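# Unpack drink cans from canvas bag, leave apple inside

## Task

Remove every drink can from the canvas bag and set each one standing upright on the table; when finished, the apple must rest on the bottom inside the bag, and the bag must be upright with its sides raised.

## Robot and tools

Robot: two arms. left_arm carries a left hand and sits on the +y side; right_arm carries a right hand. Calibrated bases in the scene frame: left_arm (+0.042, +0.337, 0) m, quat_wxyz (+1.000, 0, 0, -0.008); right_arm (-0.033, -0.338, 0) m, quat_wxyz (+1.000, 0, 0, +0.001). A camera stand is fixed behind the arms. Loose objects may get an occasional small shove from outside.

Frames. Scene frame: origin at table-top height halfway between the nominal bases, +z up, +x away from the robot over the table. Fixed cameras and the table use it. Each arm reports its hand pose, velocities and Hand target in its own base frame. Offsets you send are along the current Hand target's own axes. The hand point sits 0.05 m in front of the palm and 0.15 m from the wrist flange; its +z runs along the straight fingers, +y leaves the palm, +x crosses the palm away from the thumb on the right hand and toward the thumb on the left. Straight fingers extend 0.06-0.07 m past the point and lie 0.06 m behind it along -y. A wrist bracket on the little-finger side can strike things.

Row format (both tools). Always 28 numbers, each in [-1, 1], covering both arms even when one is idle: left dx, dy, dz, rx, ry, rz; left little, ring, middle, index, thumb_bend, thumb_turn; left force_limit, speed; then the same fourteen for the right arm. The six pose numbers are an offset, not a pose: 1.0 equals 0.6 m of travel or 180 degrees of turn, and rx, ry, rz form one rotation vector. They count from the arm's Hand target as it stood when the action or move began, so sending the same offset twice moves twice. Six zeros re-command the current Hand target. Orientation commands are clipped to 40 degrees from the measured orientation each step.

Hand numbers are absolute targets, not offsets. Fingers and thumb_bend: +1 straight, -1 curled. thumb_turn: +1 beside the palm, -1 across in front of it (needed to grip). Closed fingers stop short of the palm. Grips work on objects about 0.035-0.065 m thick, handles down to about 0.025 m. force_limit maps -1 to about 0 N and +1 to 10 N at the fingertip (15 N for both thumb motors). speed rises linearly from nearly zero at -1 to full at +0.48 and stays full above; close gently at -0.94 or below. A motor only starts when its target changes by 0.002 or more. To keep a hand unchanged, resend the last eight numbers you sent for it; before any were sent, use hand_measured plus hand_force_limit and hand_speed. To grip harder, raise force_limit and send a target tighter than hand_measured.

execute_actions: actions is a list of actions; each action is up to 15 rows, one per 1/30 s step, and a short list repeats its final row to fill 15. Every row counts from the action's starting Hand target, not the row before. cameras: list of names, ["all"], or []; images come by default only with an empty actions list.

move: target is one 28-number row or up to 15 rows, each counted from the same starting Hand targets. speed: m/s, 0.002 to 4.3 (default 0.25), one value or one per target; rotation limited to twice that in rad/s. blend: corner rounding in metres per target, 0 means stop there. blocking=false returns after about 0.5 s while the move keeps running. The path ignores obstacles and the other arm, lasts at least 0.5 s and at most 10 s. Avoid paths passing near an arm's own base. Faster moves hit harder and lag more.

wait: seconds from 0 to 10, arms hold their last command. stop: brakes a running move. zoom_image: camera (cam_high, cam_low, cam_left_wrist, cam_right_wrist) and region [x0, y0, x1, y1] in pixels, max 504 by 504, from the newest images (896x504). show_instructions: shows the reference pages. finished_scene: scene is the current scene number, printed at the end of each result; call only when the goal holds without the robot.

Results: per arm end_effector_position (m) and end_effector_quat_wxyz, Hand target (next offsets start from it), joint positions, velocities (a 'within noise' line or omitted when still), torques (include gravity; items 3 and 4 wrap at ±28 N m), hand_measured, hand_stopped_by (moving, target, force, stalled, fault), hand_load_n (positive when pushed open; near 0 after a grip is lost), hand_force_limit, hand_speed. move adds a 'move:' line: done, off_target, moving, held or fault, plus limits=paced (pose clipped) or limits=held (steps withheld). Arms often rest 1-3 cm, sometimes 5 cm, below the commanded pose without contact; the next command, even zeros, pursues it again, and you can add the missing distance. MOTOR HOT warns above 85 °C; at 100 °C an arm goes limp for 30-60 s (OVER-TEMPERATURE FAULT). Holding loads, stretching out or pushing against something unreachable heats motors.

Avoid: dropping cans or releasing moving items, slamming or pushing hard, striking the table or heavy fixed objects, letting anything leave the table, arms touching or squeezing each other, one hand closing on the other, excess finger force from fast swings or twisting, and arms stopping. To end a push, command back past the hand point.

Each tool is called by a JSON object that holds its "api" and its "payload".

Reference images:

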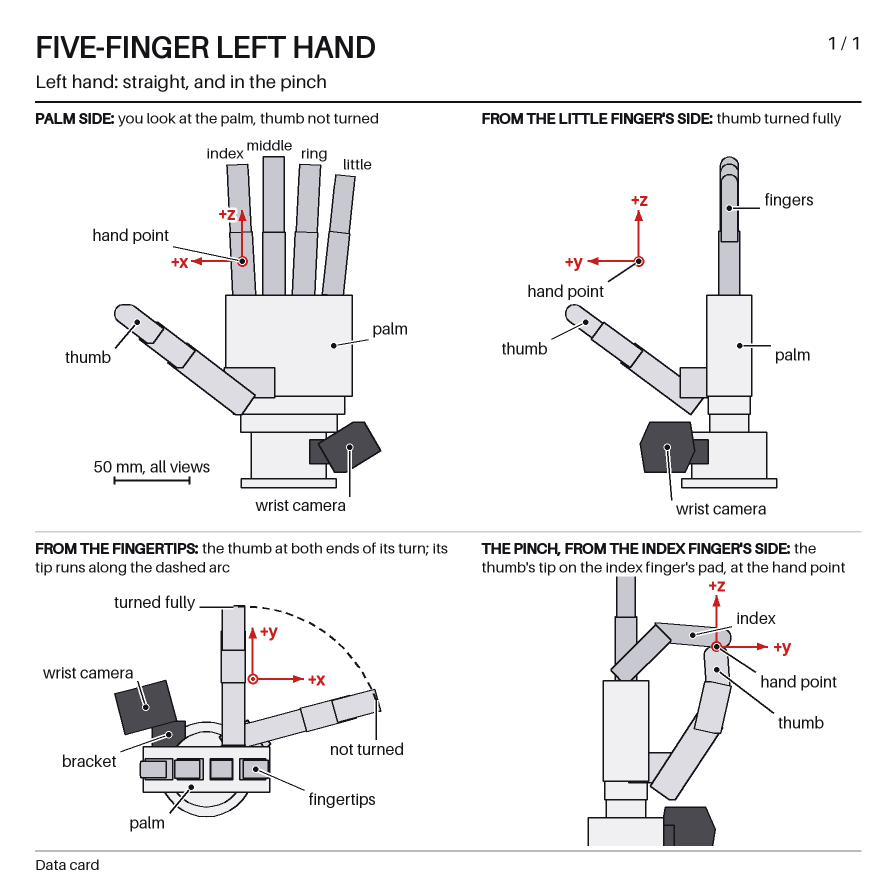

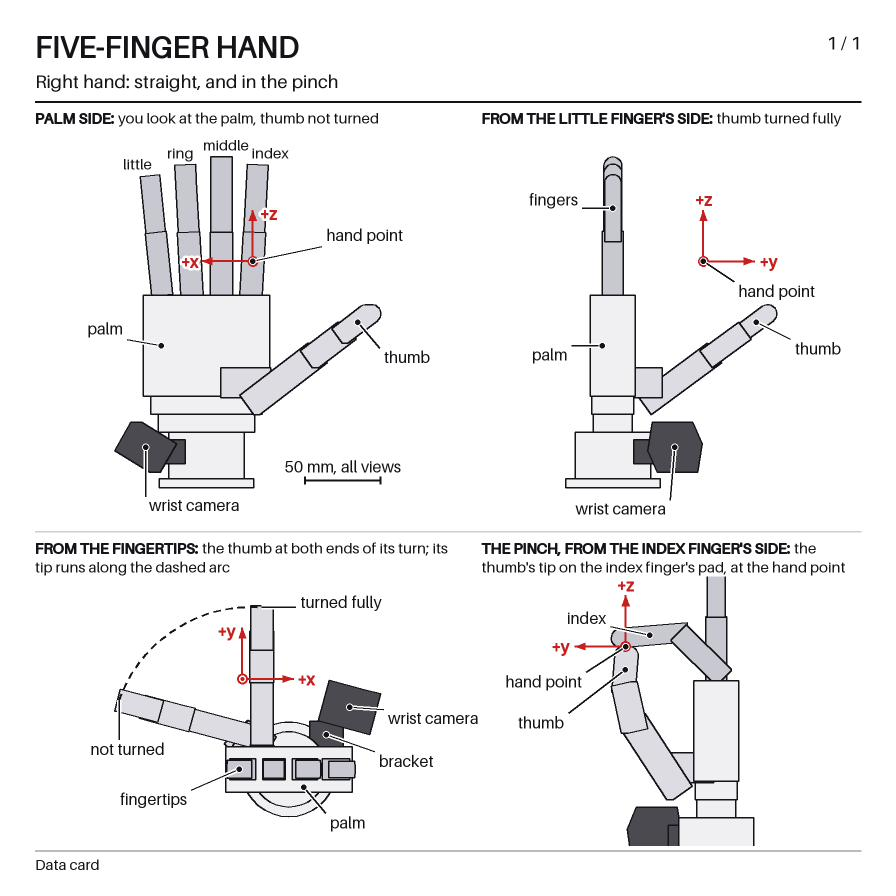

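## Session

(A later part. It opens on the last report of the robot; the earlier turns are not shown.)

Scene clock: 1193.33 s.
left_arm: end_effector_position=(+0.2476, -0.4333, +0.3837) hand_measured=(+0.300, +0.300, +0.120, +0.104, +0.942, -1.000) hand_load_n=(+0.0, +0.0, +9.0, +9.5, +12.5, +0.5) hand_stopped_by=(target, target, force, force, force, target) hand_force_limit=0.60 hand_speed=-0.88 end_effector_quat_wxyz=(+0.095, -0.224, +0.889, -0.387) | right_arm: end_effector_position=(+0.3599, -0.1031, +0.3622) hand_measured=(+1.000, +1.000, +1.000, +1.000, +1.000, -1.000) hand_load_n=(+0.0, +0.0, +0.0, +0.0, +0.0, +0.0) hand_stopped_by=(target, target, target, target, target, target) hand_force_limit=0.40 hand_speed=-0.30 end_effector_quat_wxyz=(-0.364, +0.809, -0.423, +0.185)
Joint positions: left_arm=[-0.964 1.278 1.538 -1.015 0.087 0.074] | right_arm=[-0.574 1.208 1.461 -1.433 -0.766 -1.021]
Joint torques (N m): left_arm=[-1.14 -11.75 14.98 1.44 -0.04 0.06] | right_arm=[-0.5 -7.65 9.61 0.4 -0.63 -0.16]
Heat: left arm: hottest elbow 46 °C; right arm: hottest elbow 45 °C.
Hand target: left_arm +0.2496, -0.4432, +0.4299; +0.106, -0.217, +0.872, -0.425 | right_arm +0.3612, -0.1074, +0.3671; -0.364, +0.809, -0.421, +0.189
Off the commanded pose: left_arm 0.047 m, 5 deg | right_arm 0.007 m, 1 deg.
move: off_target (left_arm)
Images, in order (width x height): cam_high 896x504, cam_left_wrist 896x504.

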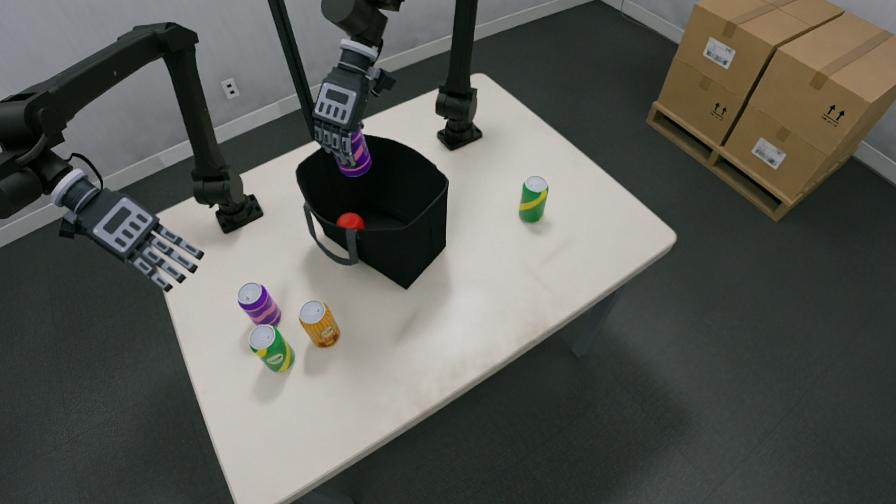

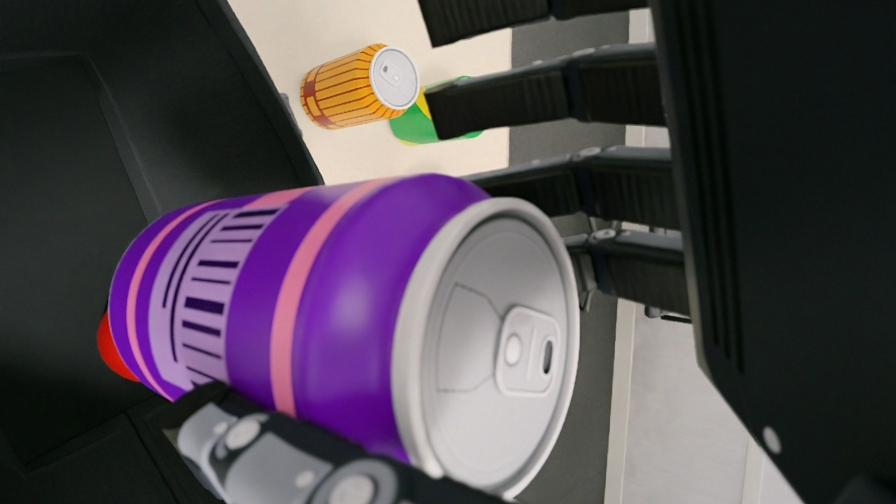

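{"api": "move", "payload": {"target": [[-0.6748,0.213,-0.2723,0,-0.2495,-0.1951,0.3,0.3,-0.33,-0.33,0.28,-1,0.6,-0.88,0,0,0,0,0,0,1,1,1,1,1,-1,0.4,-0.3],[-0.6748,0.607,0.0357,0,-0.2495,-0.1951,0.3,0.3,-0.33,-0.33,0.28,-1,0.6,-0.88,0,0,0,0,0,0,1,1,1,1,1,-1,0.4,-0.3]], "cameras": ["cam_low","cam_high"], "speed": 0.18}}

{"api": "zoom_image", "payload": {"camera": "cam_low", "region": [500, 220, 640, 360]}}

Scene clock: 1223.23 s.
left_arm: end_effector_position=(+0.4926, -0.0682, +0.1063) hand_measured=(+0.300, +0.300, +0.120, +0.104, +0.942, -1.000) hand_load_n=(+0.0, +0.0, +9.0, +9.0, +12.5, +0.5) hand_stopped_by=(target, target, force, force, force, target) hand_force_limit=0.60 hand_speed=-0.88 end_effector_quat_wxyz=(+0.276, -0.613, +0.678, -0.297) | right_arm: end_effector_position=(+0.3599, -0.1031, +0.3622) hand_measured=(+1.000, +1.000, +1.000, +1.000, +1.000, -1.000) hand_load_n=(+0.0, +0.0, +0.0, +0.0, +0.0, +0.0) hand_stopped_by=(target, target, target, target, target, target) hand_force_limit=0.40 hand_speed=-0.30 end_effector_quat_wxyz=(-0.364, +0.809, -0.423, +0.185)
Joint positions: left_arm=[-0.073 1.346 0.845 -0.236 0.01 0.023] | right_arm=[-0.574 1.208 1.461 -1.433 -0.766 -1.021]
Joint torques (N m): left_arm=[-0.62 -12.86 9.52 2.54 -0.01 0] | right_arm=[-0.5 -7.65 9.61 0.42 -0.63 -0.16]
Heat: left arm: hottest elbow 51 °C; right arm: hottest elbow 45 °C.
Hand target: left_arm +0.5098, -0.0699, +0.1301; +0.296, -0.607, +0.663, -0.323 | right_arm +0.3612, -0.1074, +0.3671; -0.364, +0.809, -0.421, +0.189
Off the commanded pose: left_arm 0.029 m, 4 deg | right_arm 0.007 m, 1 deg.
move: off_target (left_arm)
Images, in order (width x height): cam_high 896x504, cam_low 896x504.

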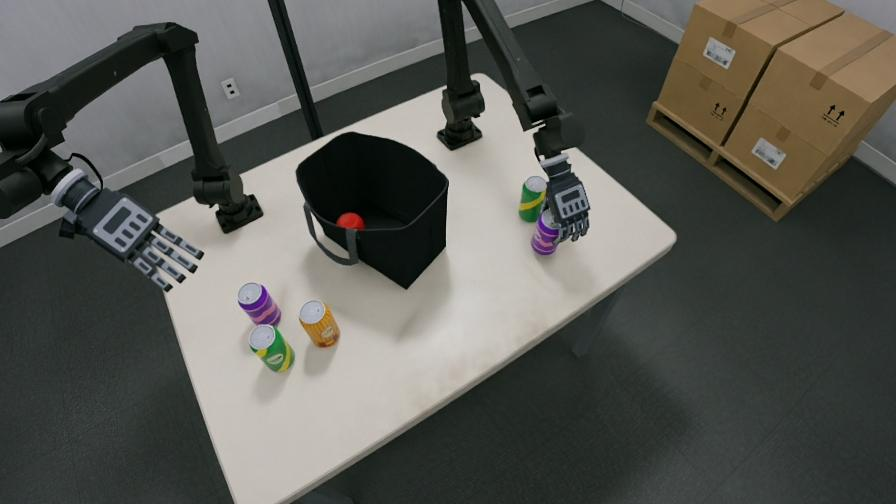

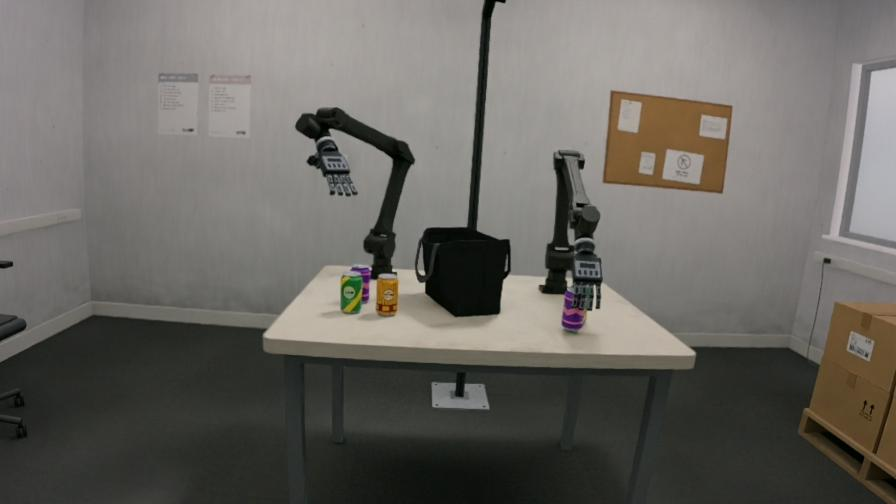

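Scaled by 3.600 from the camera's 896x504 image, which has a finer 1280x720 frame.

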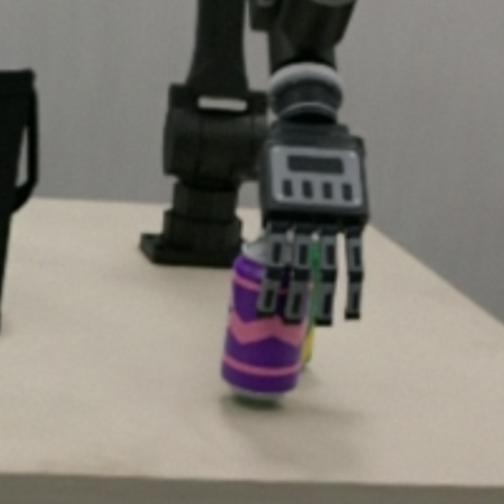

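{"api": "execute_actions", "payload": {"actions": [[[0,0.0066,0.0051,0,0,0,0.3,0.3,-0.33,-0.33,0.28,-1,0.6,-0.88,0,0,0,0,0,0,1,1,1,1,1,-1,0.4,-0.3]],[[0,0.0053,0.0041,0,0,0,0.3,0.3,-0.33,-0.33,0.28,-1,0.6,-0.88,0,0,0,0,0,0,1,1,1,1,1,-1,0.4,-0.3]],[[0,0,0,0,0,0,0.3,0.3,-0.33,-0.33,0.28,-1,0.6,-0.88,0,0,0,0,0,0,1,1,1,1,1,-1,0.4,-0.3]]], "cameras": ["cam_low"]}}

{"api": "zoom_image", "payload": {"camera": "cam_low", "region": [500, 220, 640, 360]}}

Scene clock: 1235.97 s.
left_arm: end_effector_position=(+0.4950, -0.0684, +0.1056) hand_measured=(+0.300, +0.300, +0.120, +0.104, +0.942, -1.000) hand_load_n=(+0.0, +0.0, +8.5, +9.5, +12.5, +0.5) hand_stopped_by=(target, target, force, force, force, target) hand_force_limit=0.60 hand_speed=-0.88 end_effector_quat_wxyz=(+0.281, -0.610, +0.676, -0.303) | right_arm: end_effector_position=(+0.3599, -0.1031, +0.3622) hand_measured=(+1.000, +1.000, +1.000, +1.000, +1.000, -1.000) hand_load_n=(+0.0, +0.0, +0.0, +0.0, +0.0, +0.0) hand_stopped_by=(target, target, target, target, target, target) hand_force_limit=0.40 hand_speed=-0.30 end_effector_quat_wxyz=(-0.364, +0.809, -0.423, +0.185)
Joint positions: left_arm=[-0.073 1.347 0.836 -0.208 0.01 0.023] | right_arm=[-0.574 1.208 1.461 -1.433 -0.766 -1.021]
Joint torques (N m): left_arm=[-0.67 -11.93 8.94 2.66 0.01 -0.02] | right_arm=[-0.44 -7.65 9.62 0.43 -0.63 -0.17]
Heat: left arm: hottest elbow 48 °C; right arm: hottest elbow 45 °C.
Hand target: left_arm +0.5099, -0.0699, +0.1212; +0.296, -0.607, +0.663, -0.323 | right_arm +0.3612, -0.1074, +0.3671; -0.364, +0.809, -0.421, +0.189
Off the commanded pose: left_arm 0.022 m, 3 deg | right_arm 0.007 m, 1 deg.
Images, in order (width x height): cam_low 896x504.

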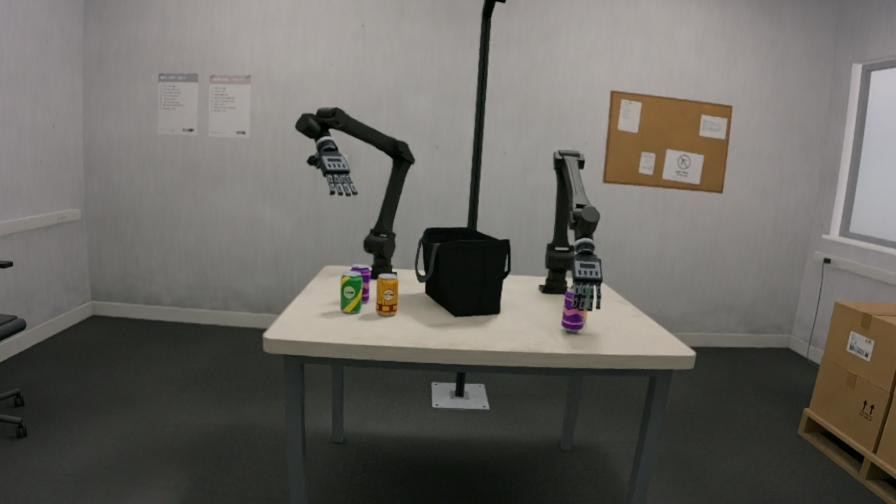

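Scaled by 3.600 from the camera's 896x504 image, which has a finer 1280x720 frame.

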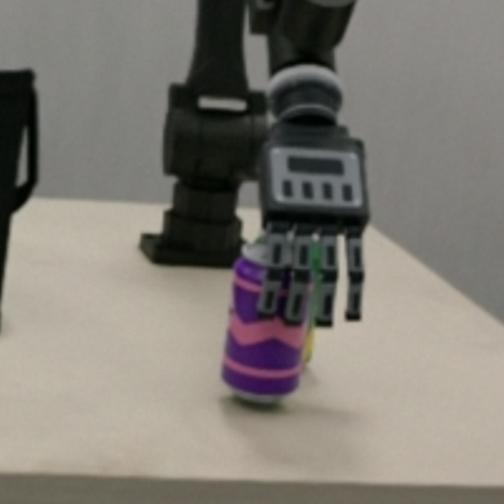

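{"api": "execute_actions", "payload": {"actions": [[[0,0.004,0.0031,0,0,0,0.3,0.3,-0.33,-0.33,0.28,-1,0.6,-0.88,0,0,0,0,0,0,1,1,1,1,1,-1,0.4,-0.3]],[[0,0,0,0,0,0,0.3,0.3,0.16,0.14,1,-1,0.4,-0.88,0,0,0,0,0,0,1,1,1,1,1,-1,0.4,-0.3]],[[0,0,0,0,0,0,0.6,0.6,0.6,0.6,1,-1,0.4,-0.6,0,0,0,0,0,0,1,1,1,1,1,-1,0.4,-0.3]],[[0,0,0,0,0,0,1,1,1,1,1,-1,0.4,-0.3,0,0,0,0,0,0,1,1,1,1,1,-1,0.4,-0.3]],[[0,0,0,0,0,0,1,1,1,1,1,-1,0.4,-0.3,0,0,0,0,0,0,1,1,1,1,1,-1,0.4,-0.3]]], "cameras": ["cam_low","cam_left_wrist"]}}

Scene clock: 1250.97 s.
left_arm: end_effector_position=(+0.4979, -0.0690, +0.1046) hand_measured=(+1.000, +1.000, +1.000, +1.000, +1.000, -1.000) hand_load_n=(+0.0, +0.0, +0.0, +0.0, +0.0, +0.0) hand_stopped_by=(target, target, target, target, target, target) hand_force_limit=0.40 hand_speed=-0.30 end_effector_quat_wxyz=(+0.284, -0.611, +0.672, -0.307) | right_arm: end_effector_position=(+0.3599, -0.1031, +0.3622) hand_measured=(+1.000, +1.000, +1.000, +1.000, +1.000, -1.000) hand_load_n=(+0.0, +0.0, +0.0, +0.0, +0.0, +0.0) hand_stopped_by=(target, target, target, target, target, target) hand_force_limit=0.40 hand_speed=-0.30 end_effector_quat_wxyz=(-0.364, +0.809, -0.423, +0.185)
Joint positions: left_arm=[-0.073 1.352 0.831 -0.186 0.01 0.018] | right_arm=[-0.574 1.208 1.461 -1.433 -0.766 -1.021]
Joint torques (N m): left_arm=[-0.56 -11.58 8.91 2.28 -0.01 0.04] | right_arm=[-0.5 -7.65 9.62 0.42 -0.63 -0.17]
Heat: left arm: hottest elbow 46 °C; right arm: hottest elbow 45 °C.
Hand target: left_arm +0.5098, -0.0698, +0.1181; +0.296, -0.607, +0.663, -0.323 | right_arm +0.3612, -0.1074, +0.3671; -0.364, +0.809, -0.421, +0.189
Off the commanded pose: left_arm 0.018 m, 3 deg | right_arm 0.007 m, 1 deg.
Images, in order (width x height): cam_low 896x504, cam_left_wrist 896x504.

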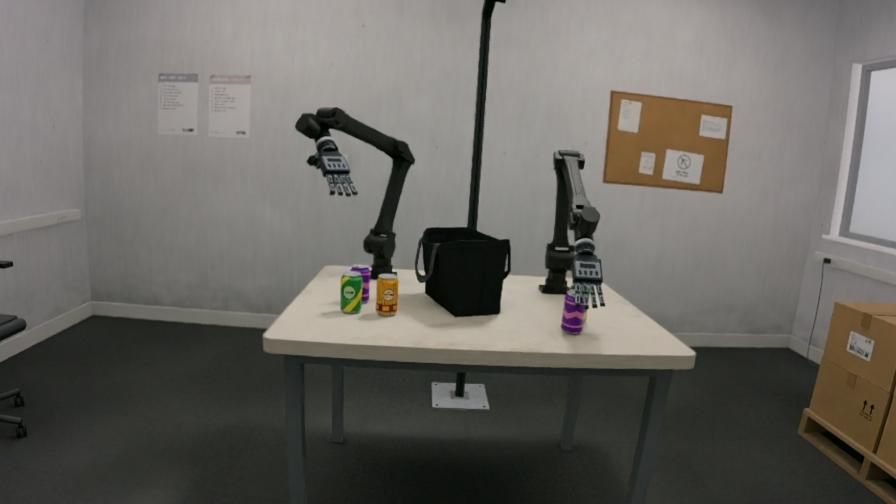

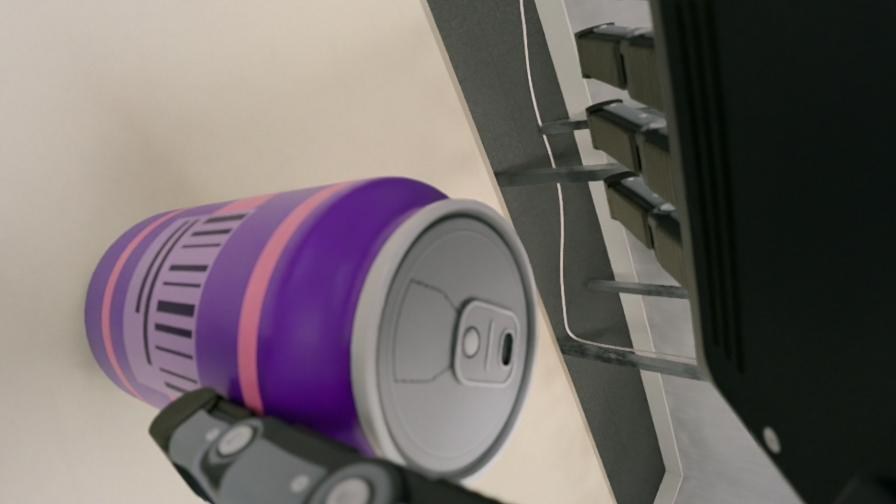

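{"api": "move", "payload": {"target": [[0,-0.2627,-0.2053,0,0,0,1,1,1,1,1,-1,0.4,-0.3,0,0,0,0,0,0,1,1,1,1,1,-1,0.4,-0.3]], "cameras": ["cam_low","cam_high"], "speed": 0.12}}

{"api": "zoom_image", "payload": {"camera": "cam_high", "region": [230, 110, 580, 400]}}

Scene clock: 1258.70 s.
left_arm: end_effector_position=(+0.5011, -0.0692, +0.2840) hand_measured=(+1.000, +1.000, +1.000, +1.000, +1.000, -1.000) hand_load_n=(+0.0, +0.0, +0.0, +0.0, +0.0, +0.0) hand_stopped_by=(target, target, target, target, target, target) hand_force_limit=0.40 hand_speed=-0.30 end_effector_quat_wxyz=(+0.281, -0.612, +0.674, -0.304) | right_arm: end_effector_position=(+0.3599, -0.1031, +0.3622) hand_measured=(+1.000, +1.000, +1.000, +1.000, +1.000, -1.000) hand_load_n=(+0.0, +0.0, +0.0, +0.0, +0.0, +0.0) hand_stopped_by=(target, target, target, target, target, target) hand_force_limit=0.40 hand_speed=-0.30 end_effector_quat_wxyz=(-0.364, +0.809, -0.423, +0.185)
Joint positions: left_arm=[-0.073 1.235 1.224 -0.707 0.01 0.017] | right_arm=[-0.574 1.208 1.461 -1.433 -0.766 -1.021]
Joint torques (N m): left_arm=[-0.85 -11.75 13.35 1.02 0 0.03] | right_arm=[-0.56 -7.65 9.62 0.43 -0.63 -0.17]
Heat: left arm: hottest elbow 46 °C; right arm: hottest elbow 46 °C.
Hand target: left_arm +0.5097, -0.0700, +0.3181; +0.296, -0.607, +0.663, -0.323 | right_arm +0.3612, -0.1074, +0.3671; -0.364, +0.809, -0.421, +0.189
Off the commanded pose: left_arm 0.035 m, 3 deg | right_arm 0.007 m, 1 deg.
move: off_target (left_arm)
Images, in order (width x height): cam_high 896x504, cam_low 896x504.

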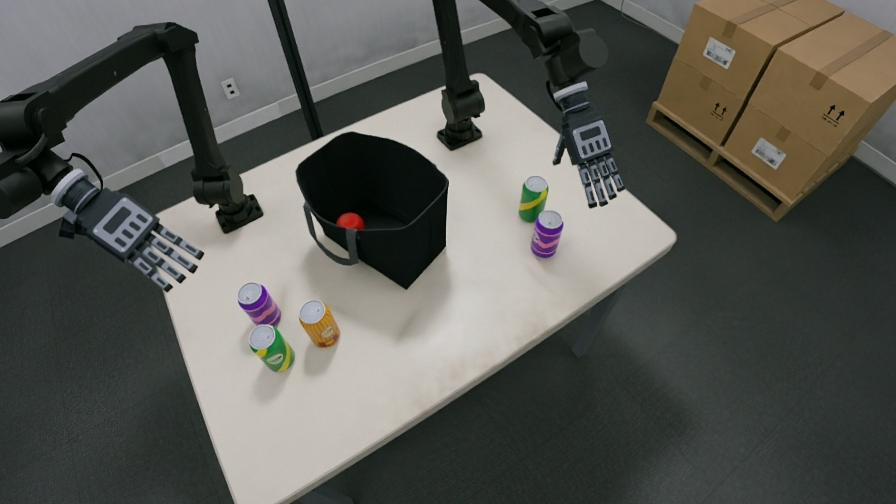

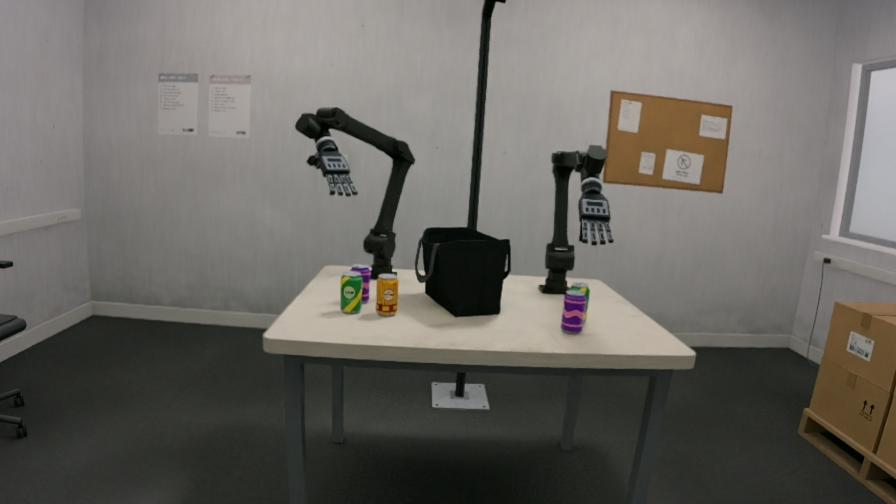

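Scaled by 1.440 from the camera's 896x504 image, which has a finer 1280x720 frame.

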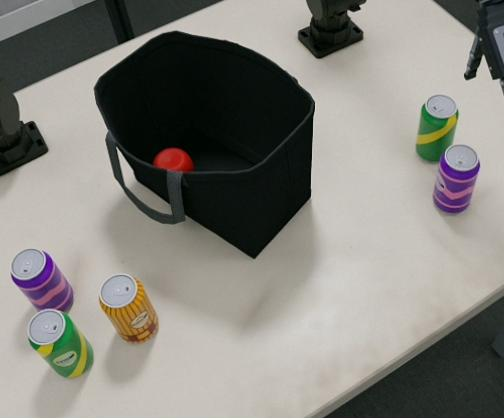

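All five cans standing, bag upright with apple inside. Finish scene 2.

{"api": "finished_scene", "payload": {"scene": 2}}

The scene is finished: the task was done.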